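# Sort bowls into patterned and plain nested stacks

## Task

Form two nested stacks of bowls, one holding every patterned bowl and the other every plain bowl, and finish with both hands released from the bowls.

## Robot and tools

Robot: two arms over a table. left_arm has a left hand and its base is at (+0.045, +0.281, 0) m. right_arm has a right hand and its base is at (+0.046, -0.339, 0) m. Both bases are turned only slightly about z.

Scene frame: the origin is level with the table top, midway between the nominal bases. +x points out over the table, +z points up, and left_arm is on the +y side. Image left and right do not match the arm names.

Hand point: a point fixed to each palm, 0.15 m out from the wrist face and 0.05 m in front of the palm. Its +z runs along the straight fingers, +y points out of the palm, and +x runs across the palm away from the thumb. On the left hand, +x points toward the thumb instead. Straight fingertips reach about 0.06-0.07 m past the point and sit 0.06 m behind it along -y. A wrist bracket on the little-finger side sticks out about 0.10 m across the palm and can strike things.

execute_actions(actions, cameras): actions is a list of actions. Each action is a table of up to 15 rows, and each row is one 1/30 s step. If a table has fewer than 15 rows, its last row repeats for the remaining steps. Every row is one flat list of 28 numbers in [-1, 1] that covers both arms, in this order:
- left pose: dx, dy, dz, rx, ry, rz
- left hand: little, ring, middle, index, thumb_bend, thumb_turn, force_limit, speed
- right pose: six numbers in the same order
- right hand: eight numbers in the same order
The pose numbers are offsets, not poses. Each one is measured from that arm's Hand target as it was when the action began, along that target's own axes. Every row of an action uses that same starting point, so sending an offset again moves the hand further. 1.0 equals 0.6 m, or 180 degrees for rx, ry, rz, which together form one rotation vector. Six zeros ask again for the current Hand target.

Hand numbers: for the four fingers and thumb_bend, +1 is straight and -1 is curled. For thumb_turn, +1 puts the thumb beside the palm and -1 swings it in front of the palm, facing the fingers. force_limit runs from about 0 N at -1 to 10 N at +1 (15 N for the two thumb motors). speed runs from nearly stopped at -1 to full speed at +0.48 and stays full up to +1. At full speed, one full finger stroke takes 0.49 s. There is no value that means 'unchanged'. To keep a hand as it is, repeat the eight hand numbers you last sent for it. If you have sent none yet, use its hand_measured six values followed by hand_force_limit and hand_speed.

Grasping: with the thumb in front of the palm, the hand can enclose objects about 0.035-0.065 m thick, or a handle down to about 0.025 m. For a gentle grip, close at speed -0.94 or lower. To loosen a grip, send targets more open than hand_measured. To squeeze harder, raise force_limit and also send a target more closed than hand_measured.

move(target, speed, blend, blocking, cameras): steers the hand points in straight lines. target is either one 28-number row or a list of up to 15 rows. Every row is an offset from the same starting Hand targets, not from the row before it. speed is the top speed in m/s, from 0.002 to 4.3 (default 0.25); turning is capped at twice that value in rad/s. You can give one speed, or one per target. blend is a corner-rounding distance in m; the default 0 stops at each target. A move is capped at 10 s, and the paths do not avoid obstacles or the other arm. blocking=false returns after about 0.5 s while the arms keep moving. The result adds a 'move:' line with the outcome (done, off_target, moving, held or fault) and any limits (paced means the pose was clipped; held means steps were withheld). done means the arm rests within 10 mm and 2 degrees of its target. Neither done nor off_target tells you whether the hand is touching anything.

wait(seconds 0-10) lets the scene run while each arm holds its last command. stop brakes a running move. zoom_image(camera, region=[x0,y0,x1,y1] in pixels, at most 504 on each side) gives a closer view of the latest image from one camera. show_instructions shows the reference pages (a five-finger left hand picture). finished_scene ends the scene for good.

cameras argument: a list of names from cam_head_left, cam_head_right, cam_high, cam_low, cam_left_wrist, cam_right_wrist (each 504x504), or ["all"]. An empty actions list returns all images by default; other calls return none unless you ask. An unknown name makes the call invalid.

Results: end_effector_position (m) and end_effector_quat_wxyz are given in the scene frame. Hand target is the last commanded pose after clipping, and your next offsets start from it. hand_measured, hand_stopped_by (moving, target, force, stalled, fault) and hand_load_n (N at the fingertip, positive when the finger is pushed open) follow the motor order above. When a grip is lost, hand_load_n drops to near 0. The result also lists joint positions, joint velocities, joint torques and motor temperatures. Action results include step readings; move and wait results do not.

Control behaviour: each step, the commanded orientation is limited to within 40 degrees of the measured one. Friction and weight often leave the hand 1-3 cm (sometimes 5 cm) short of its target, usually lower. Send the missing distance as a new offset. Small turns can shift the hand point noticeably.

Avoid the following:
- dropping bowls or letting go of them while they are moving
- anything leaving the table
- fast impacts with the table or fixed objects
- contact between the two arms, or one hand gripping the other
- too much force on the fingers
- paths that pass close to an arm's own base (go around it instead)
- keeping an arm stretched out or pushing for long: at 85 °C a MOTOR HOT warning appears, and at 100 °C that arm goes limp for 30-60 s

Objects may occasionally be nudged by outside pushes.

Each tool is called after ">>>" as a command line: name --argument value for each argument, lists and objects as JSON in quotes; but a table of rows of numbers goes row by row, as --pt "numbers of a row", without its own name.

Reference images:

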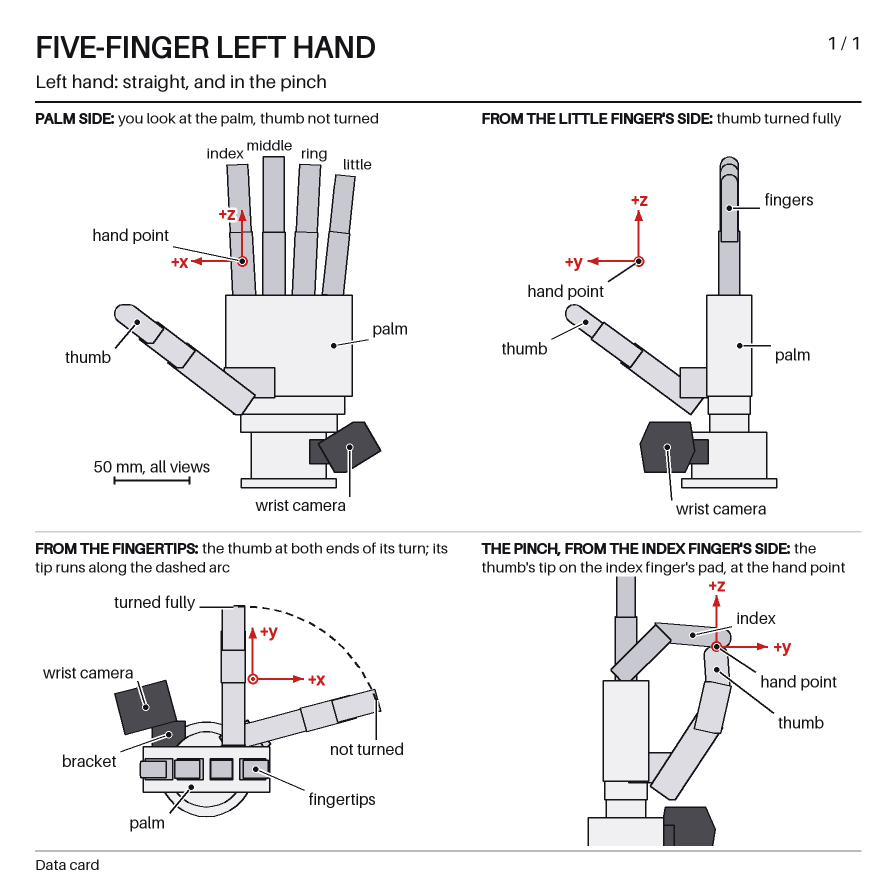

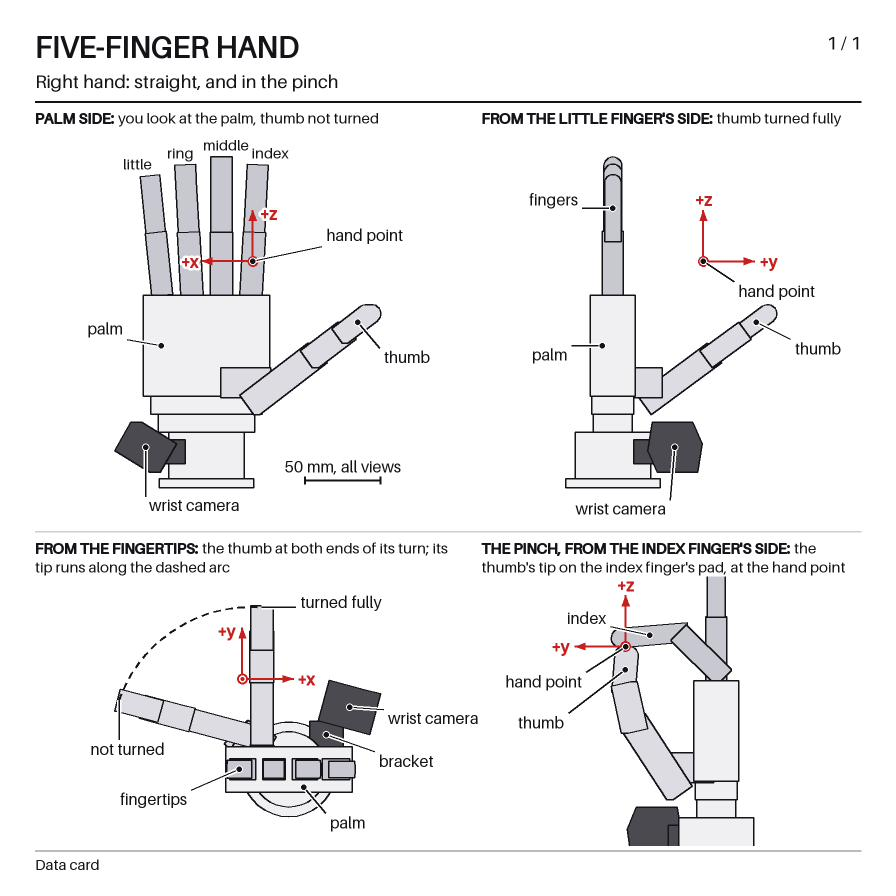

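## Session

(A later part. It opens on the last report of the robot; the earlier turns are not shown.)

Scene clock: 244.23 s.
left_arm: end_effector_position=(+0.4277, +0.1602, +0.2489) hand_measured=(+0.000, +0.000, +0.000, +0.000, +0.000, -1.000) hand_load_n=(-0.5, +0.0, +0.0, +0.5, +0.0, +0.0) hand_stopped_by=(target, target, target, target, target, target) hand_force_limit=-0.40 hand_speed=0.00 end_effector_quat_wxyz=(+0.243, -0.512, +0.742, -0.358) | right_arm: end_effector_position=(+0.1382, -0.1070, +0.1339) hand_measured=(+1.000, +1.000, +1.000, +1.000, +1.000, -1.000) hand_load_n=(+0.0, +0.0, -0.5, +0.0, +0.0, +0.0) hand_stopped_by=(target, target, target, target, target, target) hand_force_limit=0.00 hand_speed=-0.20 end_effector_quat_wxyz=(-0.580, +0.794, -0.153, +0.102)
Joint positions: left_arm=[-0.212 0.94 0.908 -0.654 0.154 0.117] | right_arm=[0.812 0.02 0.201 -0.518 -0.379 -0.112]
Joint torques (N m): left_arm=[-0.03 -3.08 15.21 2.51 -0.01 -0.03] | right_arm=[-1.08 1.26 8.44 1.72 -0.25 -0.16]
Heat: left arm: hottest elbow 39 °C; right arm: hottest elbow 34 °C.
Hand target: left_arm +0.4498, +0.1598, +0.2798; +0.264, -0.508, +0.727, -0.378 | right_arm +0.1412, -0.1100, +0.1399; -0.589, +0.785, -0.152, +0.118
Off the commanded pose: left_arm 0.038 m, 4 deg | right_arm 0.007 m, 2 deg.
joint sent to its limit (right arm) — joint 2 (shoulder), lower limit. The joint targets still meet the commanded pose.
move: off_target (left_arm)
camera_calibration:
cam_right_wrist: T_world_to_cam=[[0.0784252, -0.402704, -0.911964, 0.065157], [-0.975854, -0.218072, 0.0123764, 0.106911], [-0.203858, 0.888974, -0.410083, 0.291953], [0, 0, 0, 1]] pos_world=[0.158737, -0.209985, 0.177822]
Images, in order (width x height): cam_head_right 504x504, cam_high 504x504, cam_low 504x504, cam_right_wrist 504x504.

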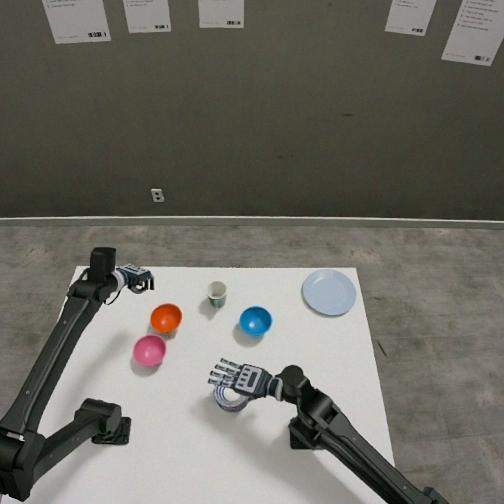

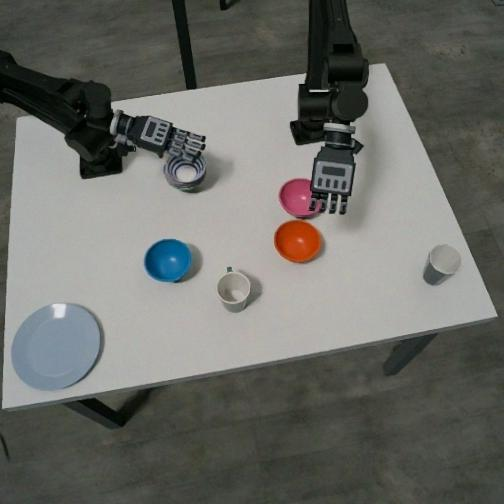

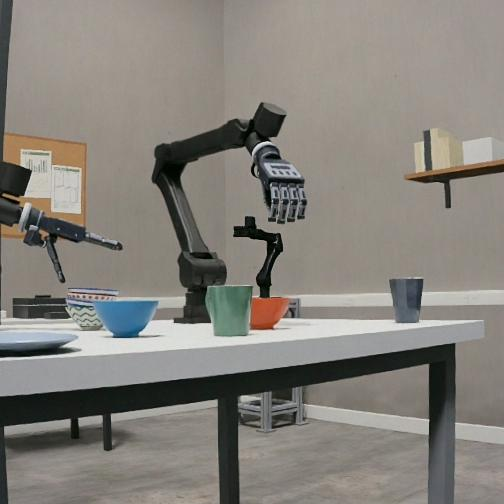

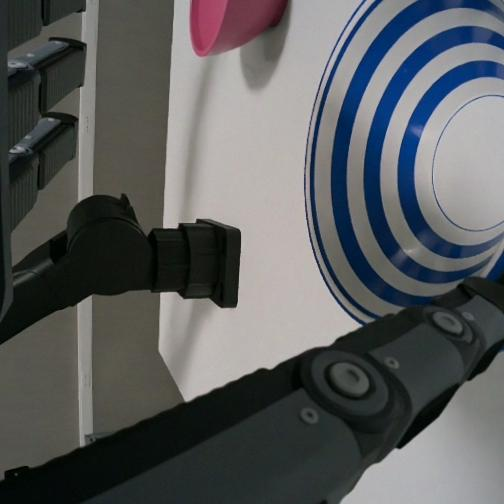

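>>> move --target '[0,0,0,0,0,0, 0,0,0,0,0,-1,-0.4,0.0, 0,-0.0007,0.038,0,0,0, 1,1,1,1,1,-1,0.0,-0.2]' --speed 0.04 --cameras '["cam_head_right","cam_high","cam_low"]'

>>> zoom_image --camera "cam_low" --region '[40, 230, 140, 330]'

>>> zoom_image --camera "cam_high" --region '[130, 120, 220, 210]'

>>> zoom_image --camera "cam_head_right" --region '[200, 360, 260, 420]'

Scene clock: 246.33 s.
left_arm: end_effector_position=(+0.4277, +0.1602, +0.2489) hand_measured=(+0.000, +0.000, +0.000, +0.000, +0.000, -1.000) hand_load_n=(+0.0, +0.0, +0.0, +0.0, +0.5, +0.0) hand_stopped_by=(target, target, target, target, target, target) hand_force_limit=-0.40 hand_speed=0.00 end_effector_quat_wxyz=(+0.243, -0.512, +0.742, -0.358) | right_arm: end_effector_position=(+0.1522, -0.0935, +0.1365) hand_measured=(+1.000, +1.000, +1.000, +1.000, +1.000, -1.000) hand_load_n=(+0.0, +0.0, +0.0, +0.0, +0.0, +0.0) hand_stopped_by=(target, target, target, target, target, target) hand_force_limit=0.00 hand_speed=-0.20 end_effector_quat_wxyz=(-0.588, +0.785, -0.152, +0.125)
Joint positions: left_arm=[-0.212 0.94 0.908 -0.654 0.154 0.117] | right_arm=[0.865 0.096 0.19 -0.388 -0.296 -0.107]
Joint torques (N m): left_arm=[0.03 -2.9 15.17 2.48 -0.02 -0.03] | right_arm=[0.73 2.67 7.45 2.85 0.05 0.13]
Heat: left arm: hottest elbow 39 °C; right arm: hottest elbow 34 °C.
Hand target: left_arm +0.4498, +0.1598, +0.2798; +0.264, -0.508, +0.727, -0.378 | right_arm +0.1496, -0.0896, +0.1339; -0.589, +0.785, -0.152, +0.118
Off the commanded pose: left_arm 0.038 m, 4 deg | right_arm 0.005 m, 1 deg.
move: off_target (left_arm)
Images, in order (width x height): cam_head_right 504x504, cam_high 504x504, cam_low 504x504.

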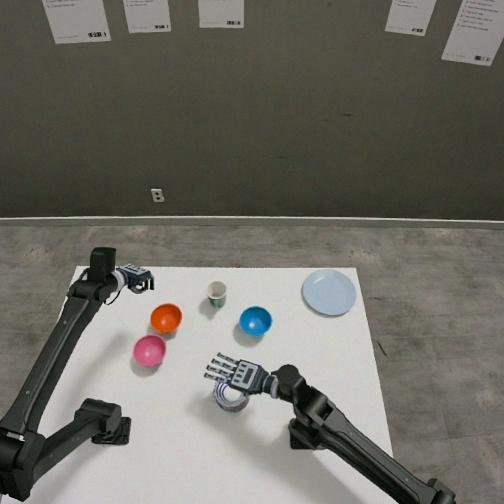

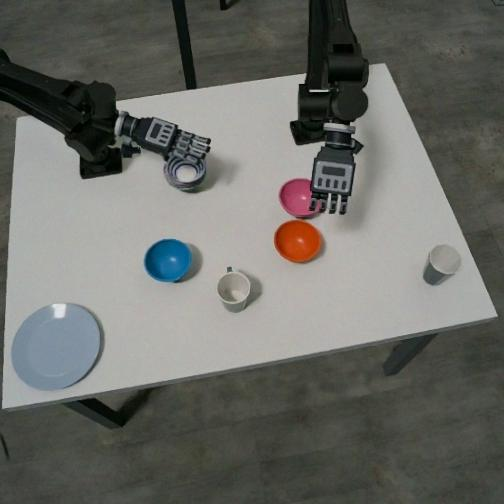

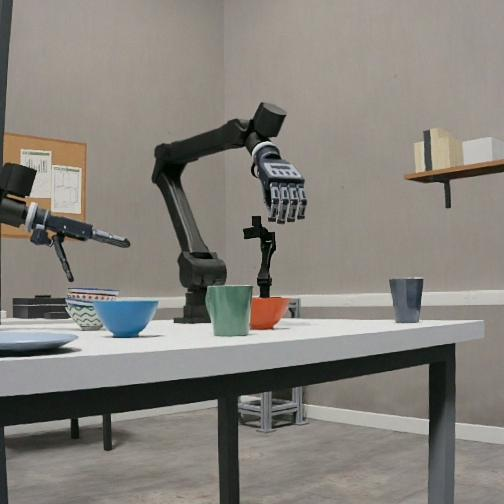

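Scaled by 5.040 from the camera's 504x504 image, which has a finer 720x720 frame.

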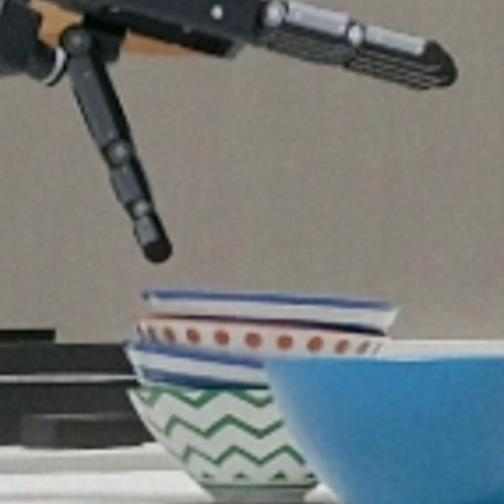

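Scaled by 5.600 from the camera's 504x504 image, which has a finer 720x720 frame.

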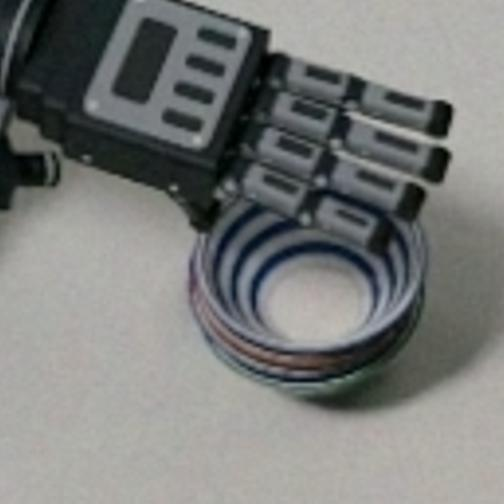

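Scaled by 8.400 from the camera's 504x504 image, which has a finer 720x720 frame.

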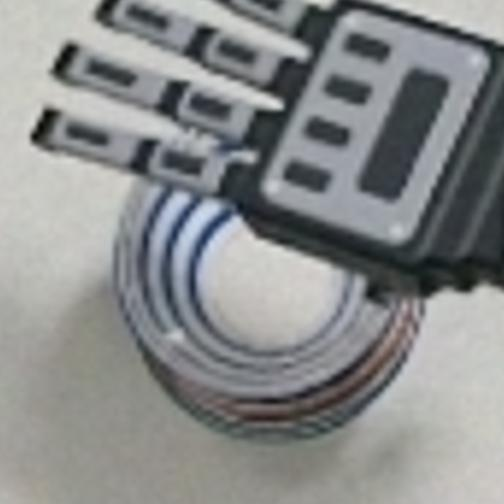

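>>> move --target '[0,0,0,0,0,0, 0,0,0,0,0,-1,-0.4,0.0, 0,0.0293,-0.0053,0,0,0, 1,1,1,1,1,-1,0.0,-0.2]' --speed 0.03 --cameras '["cam_head_right","cam_high","cam_low"]'

>>> zoom_image --camera "cam_low" --region '[40, 230, 140, 330]'

>>> zoom_image --camera "cam_high" --region '[130, 120, 220, 210]'

Scene clock: 248.03 s.
left_arm: end_effector_position=(+0.4277, +0.1602, +0.2489) hand_measured=(+0.000, +0.000, +0.000, +0.000, +0.000, -1.000) hand_load_n=(+0.0, +0.0, +0.0, +0.0, +0.0, +0.0) hand_stopped_by=(target, target, target, target, target, target) hand_force_limit=-0.40 hand_speed=0.00 end_effector_quat_wxyz=(+0.243, -0.512, +0.742, -0.358) | right_arm: end_effector_position=(+0.1471, -0.0953, +0.1238) hand_measured=(+1.000, +1.000, +1.000, +1.000, +1.000, -1.000) hand_load_n=(+0.0, +0.0, +0.0, +0.0, +0.0, -0.5) hand_stopped_by=(target, target, target, target, target, target) hand_force_limit=0.00 hand_speed=-0.20 end_effector_quat_wxyz=(-0.591, +0.784, -0.147, +0.120)
Joint positions: left_arm=[-0.212 0.94 0.908 -0.654 0.154 0.117] | right_arm=[0.865 0.056 0.153 -0.388 -0.312 -0.107]
Joint torques (N m): left_arm=[0.03 -3.08 15.21 2.45 -0.02 -0.04] | right_arm=[-0.67 0.85 7.08 1.81 -0.2 0.08]
Heat: left arm: hottest elbow 39 °C; right arm: hottest elbow 34 °C.
Hand target: left_arm +0.4498, +0.1598, +0.2798; +0.264, -0.508, +0.727, -0.378 | right_arm +0.1466, -0.0970, +0.1179; -0.589, +0.785, -0.152, +0.118
Off the commanded pose: left_arm 0.038 m, 4 deg | right_arm 0.006 m, 1 deg.
move: off_target (left_arm)
Images, in order (width x height): cam_head_right 504x504, cam_high 504x504, cam_low 504x504.

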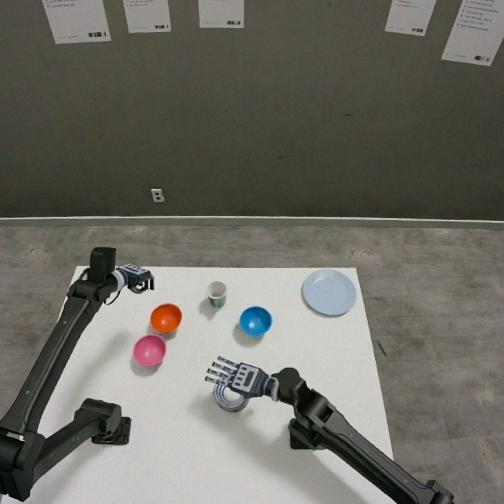

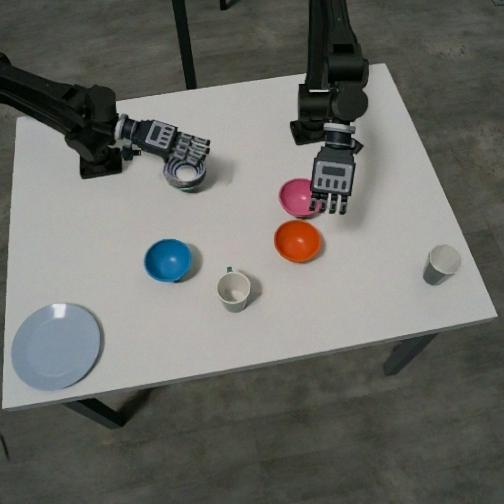

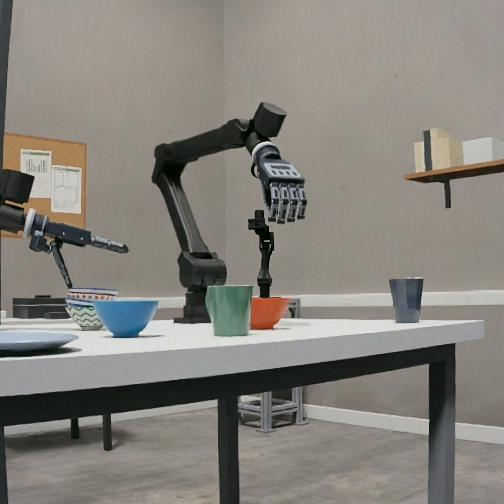

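Scaled by 5.040 from the camera's 504x504 image, which has a finer 720x720 frame.

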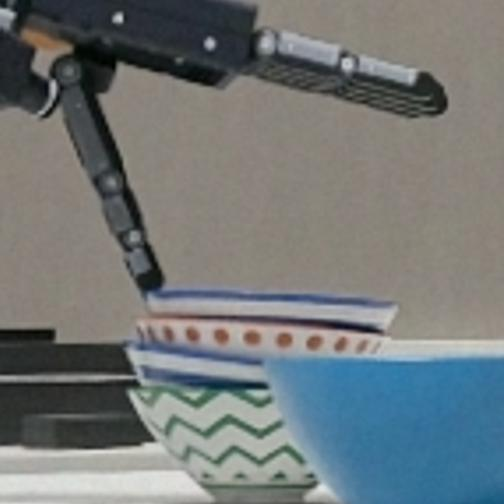

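Scaled by 5.600 from the camera's 504x504 image, which has a finer 720x720 frame.

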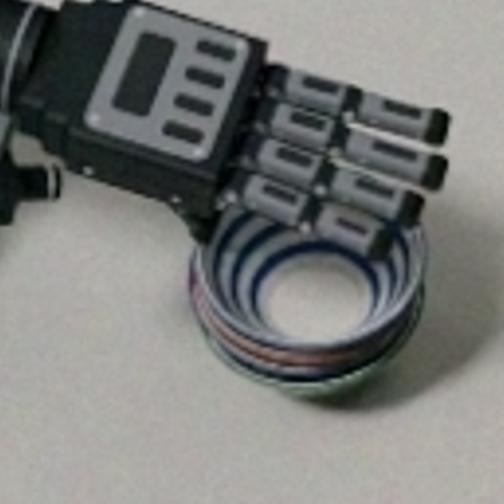

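>>> move --target '[0,0,0,0,0,0, 0,0,0,0,0,-1,-0.4,0.0, 0,0.018,-0.0017,0,0,0, 1,1,1,1,1,-1,0.0,-0.2]' --speed 0.03 --cameras '["cam_head_right","cam_high","cam_low"]'

>>> zoom_image --camera "cam_low" --region '[40, 230, 140, 330]'

>>> zoom_image --camera "cam_high" --region '[130, 120, 220, 210]'

Scene clock: 249.57 s.
left_arm: end_effector_position=(+0.4277, +0.1602, +0.2489) hand_measured=(+0.000, +0.000, +0.000, +0.000, +0.000, -1.000) hand_load_n=(+0.0, +0.0, +0.0, +0.0, +0.0, +0.0) hand_stopped_by=(target, target, target, target, target, target) hand_force_limit=-0.40 hand_speed=0.00 end_effector_quat_wxyz=(+0.243, -0.512, +0.742, -0.358) | right_arm: end_effector_position=(+0.1435, -0.0976, +0.1126) hand_measured=(+1.000, +1.000, +1.000, +1.000, +1.000, -1.000) hand_load_n=(+0.0, +0.0, +0.0, -0.5, -0.5, +0.0) hand_stopped_by=(target, target, target, target, target, target) hand_force_limit=0.00 hand_speed=-0.20 end_effector_quat_wxyz=(-0.591, +0.785, -0.145, +0.116)
Joint positions: left_arm=[-0.212 0.94 0.908 -0.654 0.154 0.117] | right_arm=[0.86 0.021 0.123 -0.395 -0.326 -0.107]
Joint torques (N m): left_arm=[0.03 -3.08 15.19 2.45 -0.01 -0.04] | right_arm=[-1.2 1.08 7.31 1.55 -0.17 0.03]
Heat: left arm: hottest elbow 39 °C; right arm: hottest elbow 34 °C.
Hand target: left_arm +0.4498, +0.1598, +0.2798; +0.264, -0.508, +0.727, -0.378 | right_arm +0.1452, -0.1008, +0.1078; -0.589, +0.785, -0.152, +0.118
Off the commanded pose: left_arm 0.038 m, 4 deg | right_arm 0.006 m, 1 deg.
joint sent to its limit (right arm) — joint 2 (shoulder), lower limit. The joint targets still meet the commanded pose.
move: off_target (left_arm)
Images, in order (width x height): cam_head_right 504x504, cam_high 504x504, cam_low 504x504.

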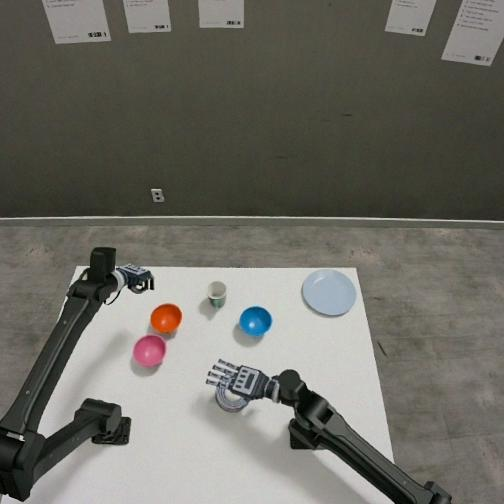

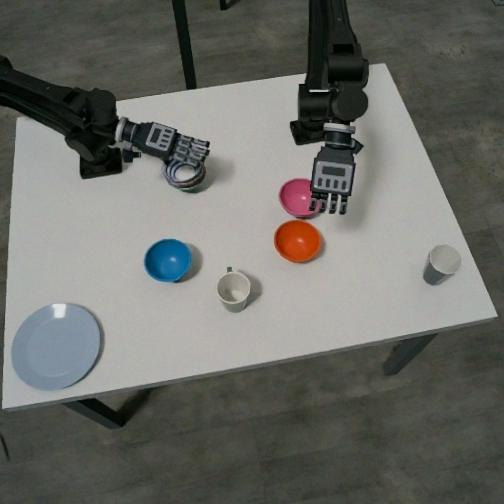

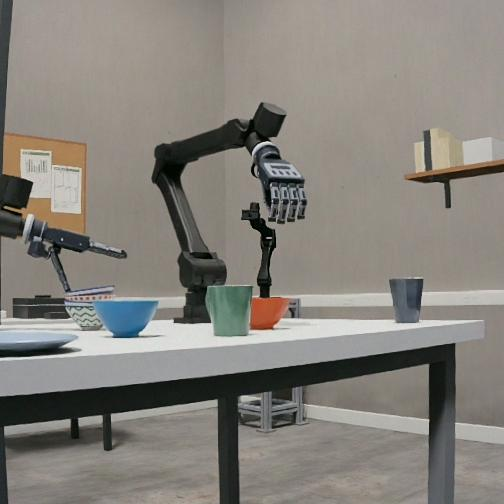

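Scaled by 5.040 from the camera's 504x504 image, which has a finer 720x720 frame.

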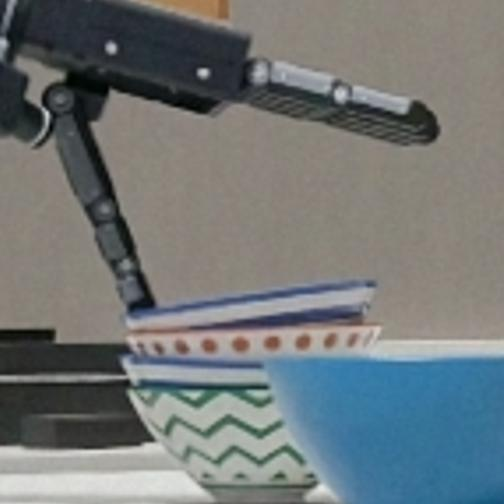

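Scaled by 5.600 from the camera's 504x504 image, which has a finer 720x720 frame.

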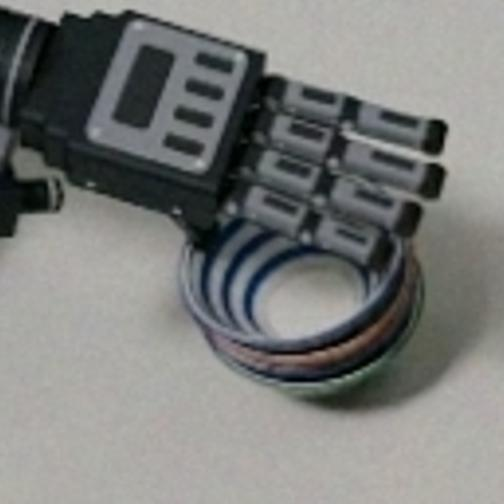

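>>> move --target '[0,0,0,0,0,0, 0,0,0,0,0,-1,-0.4,0.0, 0,-0.05,-0.012,0.015,0,0, 1,1,1,1,1,-1,0.0,-0.2]' --speed 0.04 --cameras '["cam_head_right","cam_high","cam_low"]'

>>> zoom_image --camera "cam_low" --region '[40, 230, 140, 330]'

>>> zoom_image --camera "cam_high" --region '[130, 120, 220, 210]'

>>> zoom_image --camera "cam_head_right" --region '[200, 360, 260, 420]'

Scene clock: 251.07 s.
left_arm: end_effector_position=(+0.4277, +0.1602, +0.2489) hand_measured=(+0.000, +0.000, +0.000, +0.000, +0.000, -1.000) hand_load_n=(+0.0, +0.0, +0.0, +0.0, +0.0, +0.0) hand_stopped_by=(target, target, target, target, target, target) hand_force_limit=-0.40 hand_speed=0.00 end_effector_quat_wxyz=(+0.243, -0.512, +0.742, -0.358) | right_arm: end_effector_position=(+0.1426, -0.0981, +0.1121) hand_measured=(+1.000, +1.000, +1.000, +1.000, +1.000, -1.000) hand_load_n=(+0.0, -0.5, +0.0, +0.0, -0.5, -0.5) hand_stopped_by=(target, target, target, target, target, target) hand_force_limit=0.00 hand_speed=-0.20 end_effector_quat_wxyz=(-0.591, +0.786, -0.145, +0.113)
Joint positions: left_arm=[-0.212 0.94 0.908 -0.654 0.154 0.117] | right_arm=[0.854 0.021 0.123 -0.4 -0.337 -0.107]
Joint torques (N m): left_arm=[0.09 -3.14 15.16 2.41 -0.01 -0.03] | right_arm=[-1.26 1.08 10.73 1.52 -0.25 0.17]
Heat: left arm: hottest elbow 39 °C; right arm: hottest elbow 34 °C.
Hand target: left_arm +0.4498, +0.1598, +0.2798; +0.264, -0.508, +0.727, -0.378 | right_arm +0.1456, -0.0994, +0.1387; -0.607, +0.771, -0.149, +0.121
Off the commanded pose: left_arm 0.038 m, 4 deg | right_arm 0.027 m, 3 deg.
joint sent to its limit (right arm) — joint 2 (shoulder), lower limit. The joint targets still meet the commanded pose.
move: off_target (left_arm, right_arm)
Images, in order (width x height): cam_head_right 504x504, cam_high 504x504, cam_low 504x504.

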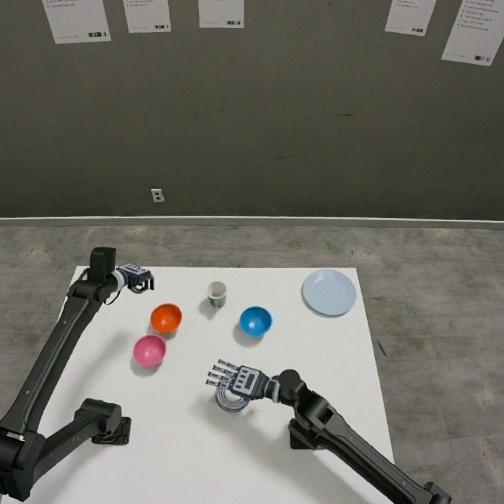

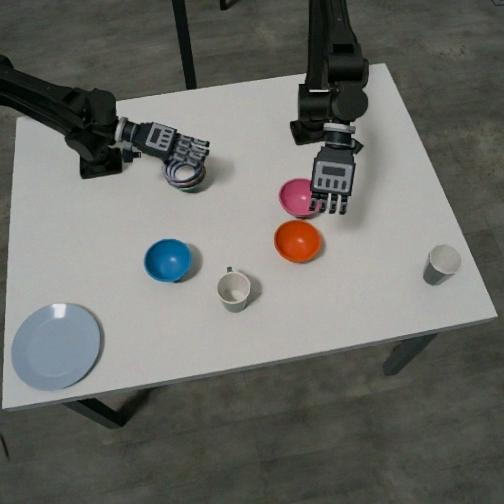

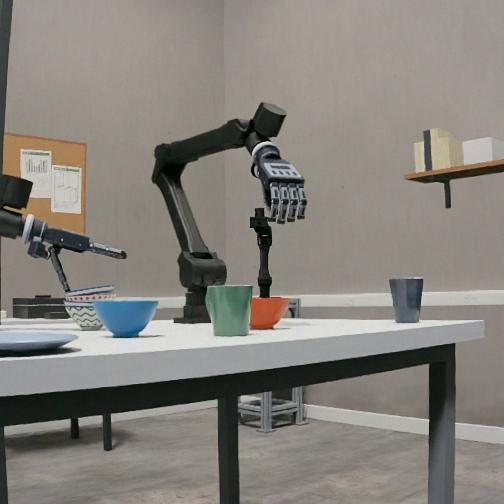

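Scaled by 5.040 from the camera's 504x504 image, which has a finer 720x720 frame.

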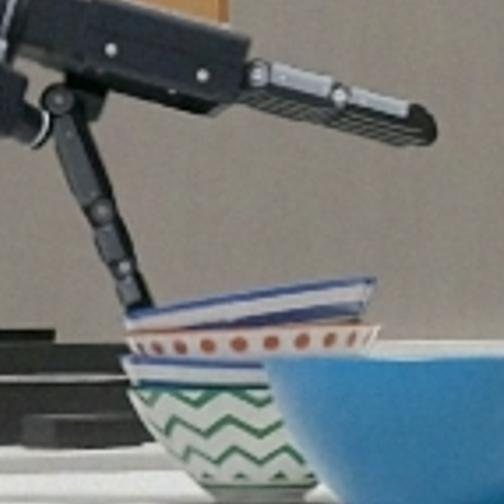

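Scaled by 5.600 from the camera's 504x504 image, which has a finer 720x720 frame.

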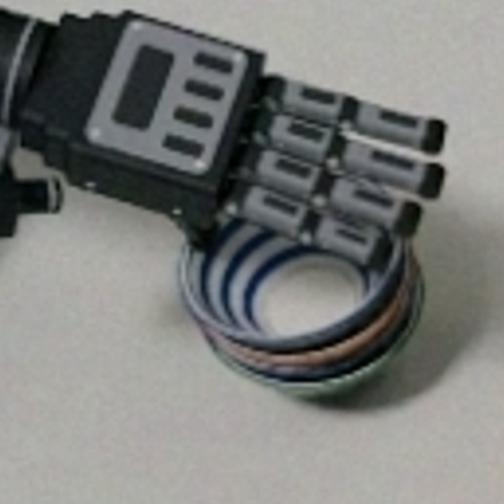

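Scaled by 8.400 from the camera's 504x504 image, which has a finer 720x720 frame.

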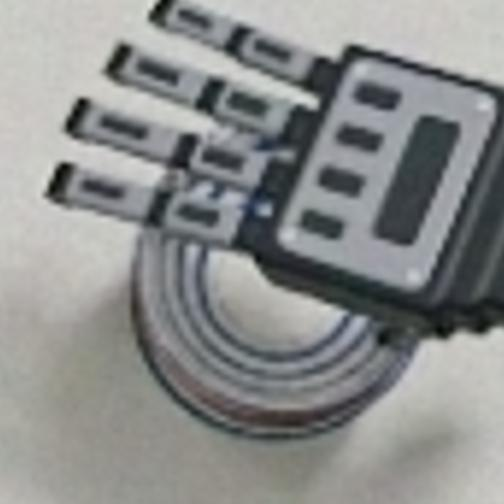

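>>> move --target '[0,0,0,0,0,0, 0,0,0,0,0,-1,-0.4,0.0, 0,-0.045,0.022,0,0,0, 1,1,1,1,1,-1,0.0,-0.2]' --speed 0.06 --cameras '["cam_head_right","cam_high","cam_low"]'

>>> zoom_image --camera "cam_low" --region '[40, 230, 140, 330]'

>>> zoom_image --camera "cam_high" --region '[130, 120, 220, 210]'

>>> zoom_image --camera "cam_head_right" --region '[200, 360, 260, 420]'

Scene clock: 254.97 s.
left_arm: end_effector_position=(+0.4277, +0.1602, +0.2489) hand_measured=(+0.000, +0.000, +0.000, +0.000, +0.000, -1.000) hand_load_n=(+0.0, +0.0, +0.5, +0.0, +0.0, +0.0) hand_stopped_by=(target, target, target, target, target, target) hand_force_limit=-0.40 hand_speed=0.00 end_effector_quat_wxyz=(+0.243, -0.512, +0.742, -0.358) | right_arm: end_effector_position=(+0.1501, -0.0930, +0.1232) hand_measured=(+1.000, +1.000, +1.000, +1.000, +1.000, -1.000) hand_load_n=(+0.0, +0.0, +0.0, +0.0, +0.0, +0.0) hand_stopped_by=(target, target, target, target, target, target) hand_force_limit=0.00 hand_speed=-0.20 end_effector_quat_wxyz=(-0.583, +0.788, -0.159, +0.116)
Joint positions: left_arm=[-0.212 0.94 0.908 -0.654 0.154 0.117] | right_arm=[0.867 0.105 0.164 -0.371 -0.3 -0.092]
Joint torques (N m): left_arm=[-0.03 -3.31 15.16 2.44 -0.02 -0.03] | right_arm=[0.73 2.78 12.12 2.89 0.05 0.13]
Heat: left arm: hottest elbow 39 °C; right arm: hottest elbow 35 °C.
Hand target: left_arm +0.4498, +0.1598, +0.2798; +0.264, -0.508, +0.727, -0.378 | right_arm +0.1527, -0.0816, +0.1618; -0.607, +0.771, -0.149, +0.121
Off the commanded pose: left_arm 0.038 m, 4 deg | right_arm 0.040 m, 4 deg.
move: off_target (left_arm, right_arm)
Images, in order (width x height): cam_head_right 504x504, cam_high 504x504, cam_low 504x504.

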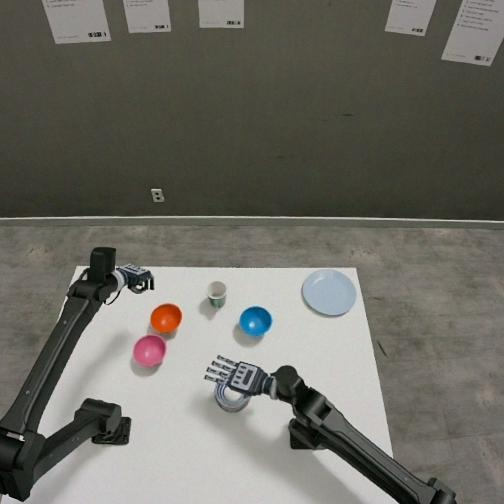

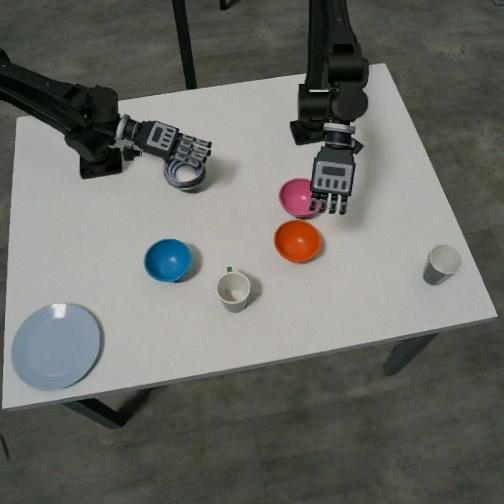

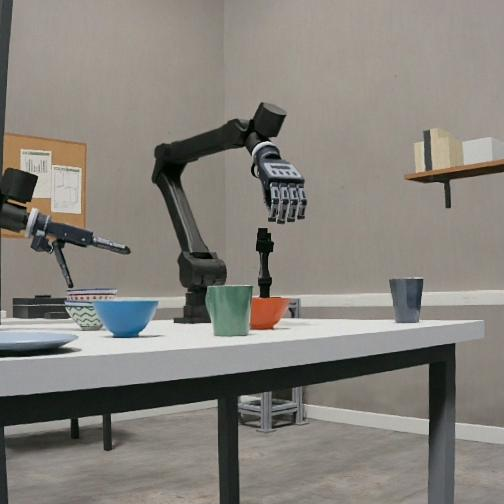

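Scaled by 5.040 from the camera's 504x504 image, which has a finer 720x720 frame.

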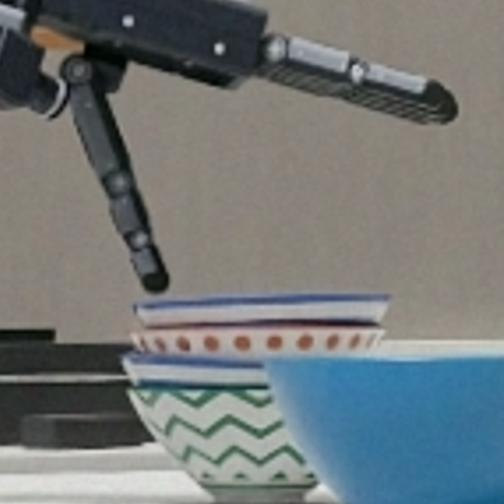

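Scaled by 5.600 from the camera's 504x504 image, which has a finer 720x720 frame.

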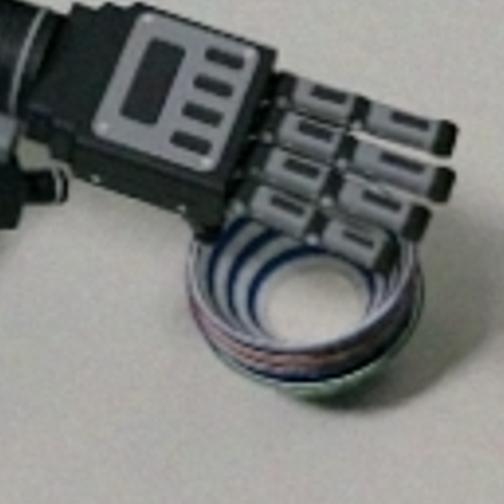

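Scaled by 8.400 from the camera's 504x504 image, which has a finer 720x720 frame.

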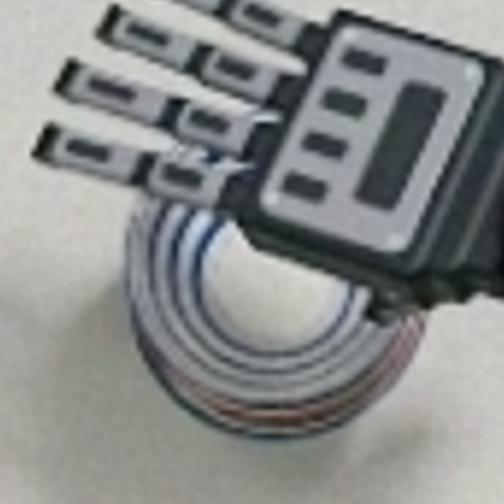

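>>> move --pt "0.0239 0.0934 0.0914 0 0 0 1 1 0.1 0.1 0.05 -1 -0.1 0.0 0.007 -0.0757 0.0432 0 0 0 1 1 0.15 0.15 0.05 -1 -0.1 -0.2" --pt "0.0478 0.1868 0.1828 0 0 0 1 1 0.1 0.1 0.05 -1 -0.1 0.0 0.3905 -0.0318 -0.14 0 0.2593 0.0622 1 1 0.15 0.15 0.05 -1 -0.1 -0.2" --speed '[0.06, 0.15]' --blend '[0.02, 0]' --cameras '["cam_head_right","cam_high","cam_low","cam_left_wrist"]'

>>> zoom_image --camera "cam_low" --region '[40, 250, 130, 340]'

>>> zoom_image --camera "cam_high" --region '[150, 130, 220, 200]'

>>> zoom_image --camera "cam_head_right" --region '[200, 360, 260, 420]'

Scene clock: 262.30 s.
left_arm: end_effector_position=(+0.4627, +0.1309, +0.1295) hand_measured=(+1.000, +1.000, +0.100, +0.100, +0.050, -1.000) hand_load_n=(+0.0, -0.5, +0.0, +0.0, +0.0, +0.0) hand_stopped_by=(target, target, target, target, target, target) hand_force_limit=-0.10 hand_speed=0.00 end_effector_quat_wxyz=(+0.267, -0.510, +0.726, -0.375) | right_arm: end_effector_position=(+0.3239, -0.2393, +0.1611) hand_measured=(+1.000, +1.000, +0.150, +0.150, +0.050, -1.000) hand_load_n=(+0.0, +0.0, +0.0, +0.0, +0.0, +0.0) hand_stopped_by=(target, target, target, target, target, target) hand_force_limit=-0.10 hand_speed=-0.20 end_effector_quat_wxyz=(-0.491, +0.661, -0.459, +0.334)
Joint positions: left_arm=[-0.291 1.118 0.665 -0.163 0.073 0.058] | right_arm=[0.084 0.301 0.276 -0.286 -0.274 -0.077]
Joint torques (N m): left_arm=[-1.9 -4.31 8.54 2.55 -0.14 -0.02] | right_arm=[-1.03 1.67 12.33 2.73 0.04 0.07]
Heat: left arm: hottest elbow 38 °C; right arm: hottest elbow 35 °C.
Hand target: left_arm +0.4640, +0.1243, +0.1251; +0.265, -0.508, +0.727, -0.378 | right_arm +0.3403, -0.2415, +0.2012; -0.507, +0.642, -0.450, +0.358
Off the commanded pose: left_arm 0.008 m, 1 deg | right_arm 0.043 m, 4 deg.
move: off_target (right_arm)
camera_calibration:
cam_left_wrist: T_world_to_cam=[[0.466225, -0.446687, 0.763613, -0.249831], [-0.774001, -0.623981, 0.10756, 0.429256], [0.428435, -0.641185, -0.636652, 0.0800379], [0, 0, 0, 1]] pos_world=[0.414431, 0.207571, 0.195559]
Images, in order (width x height): cam_head_right 504x504, cam_high 504x504, cam_low 504x504, cam_left_wrist 504x504.

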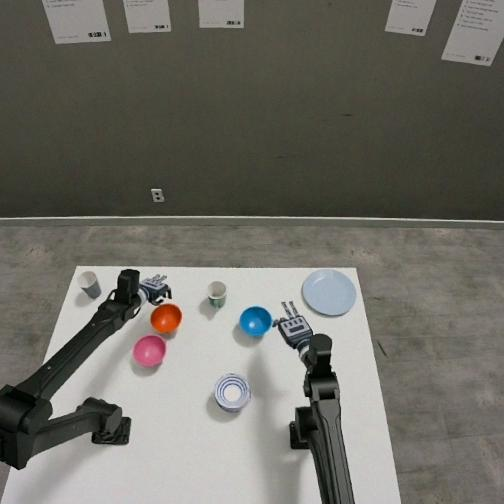

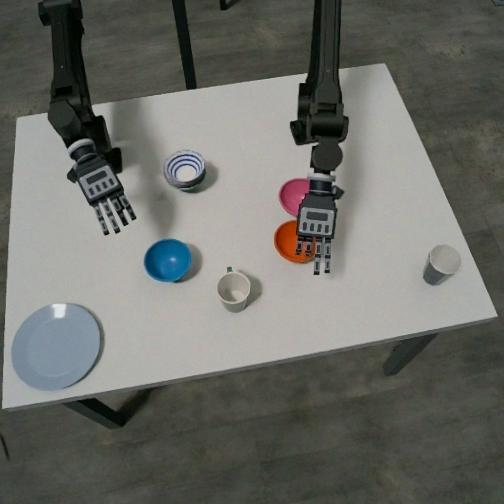

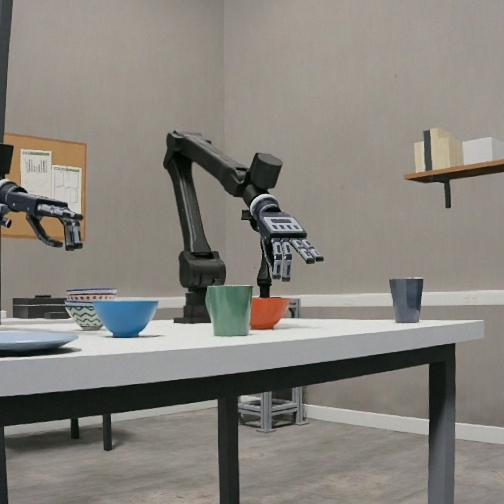

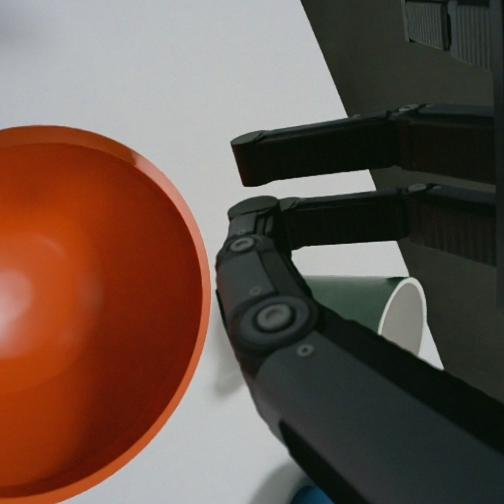

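Scaled by 5.600 from the camera's 504x504 image, which has a finer 720x720 frame.

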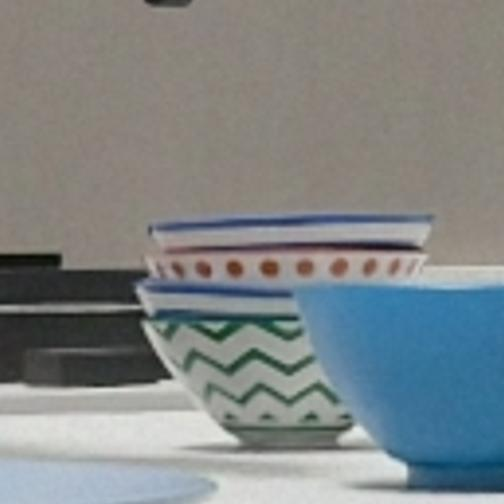

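Scaled by 7.200 from the camera's 504x504 image, which has a finer 720x720 frame.

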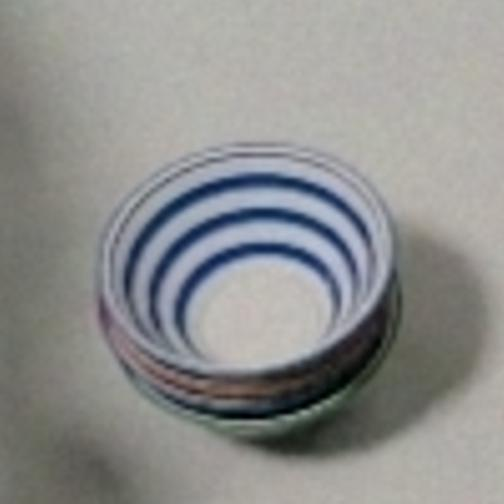

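Scaled by 8.400 from the camera's 504x504 image, which has a finer 720x720 frame.

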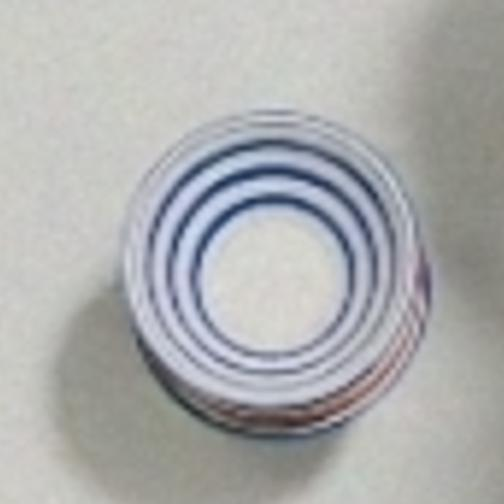

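>>> zoom_image --camera "cam_high" --region '[260, 160, 360, 280]'

>>> zoom_image --camera "cam_head_right" --region '[120, 260, 220, 380]'

>>> zoom_image --camera "cam_low" --region '[200, 230, 340, 350]'

Scaled by 4.200 from the camera's 504x504 image, which has a finer 720x720 frame.

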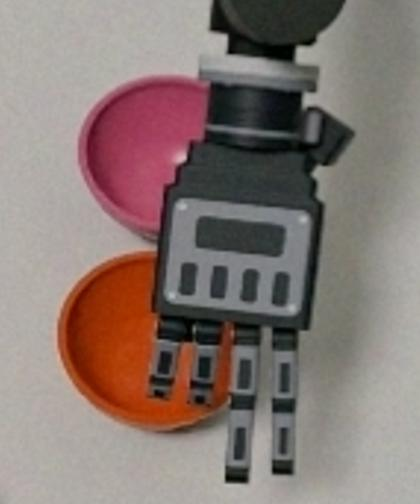

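Scaled by 4.200 from the camera's 504x504 image, which has a finer 720x720 frame.

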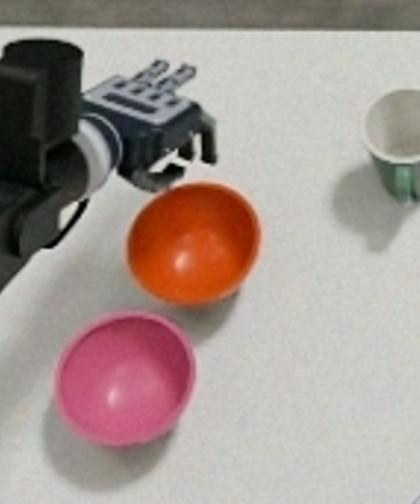

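Scaled by 3.600 from the camera's 504x504 image, which has a finer 720x720 frame.

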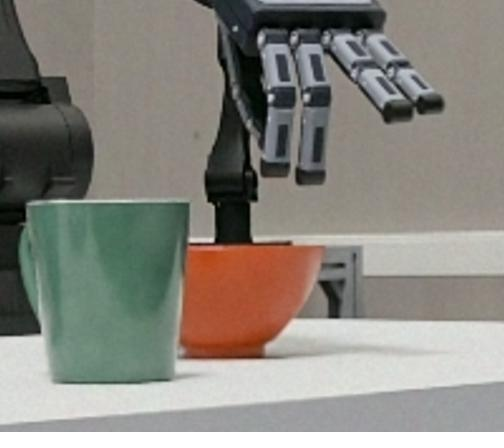

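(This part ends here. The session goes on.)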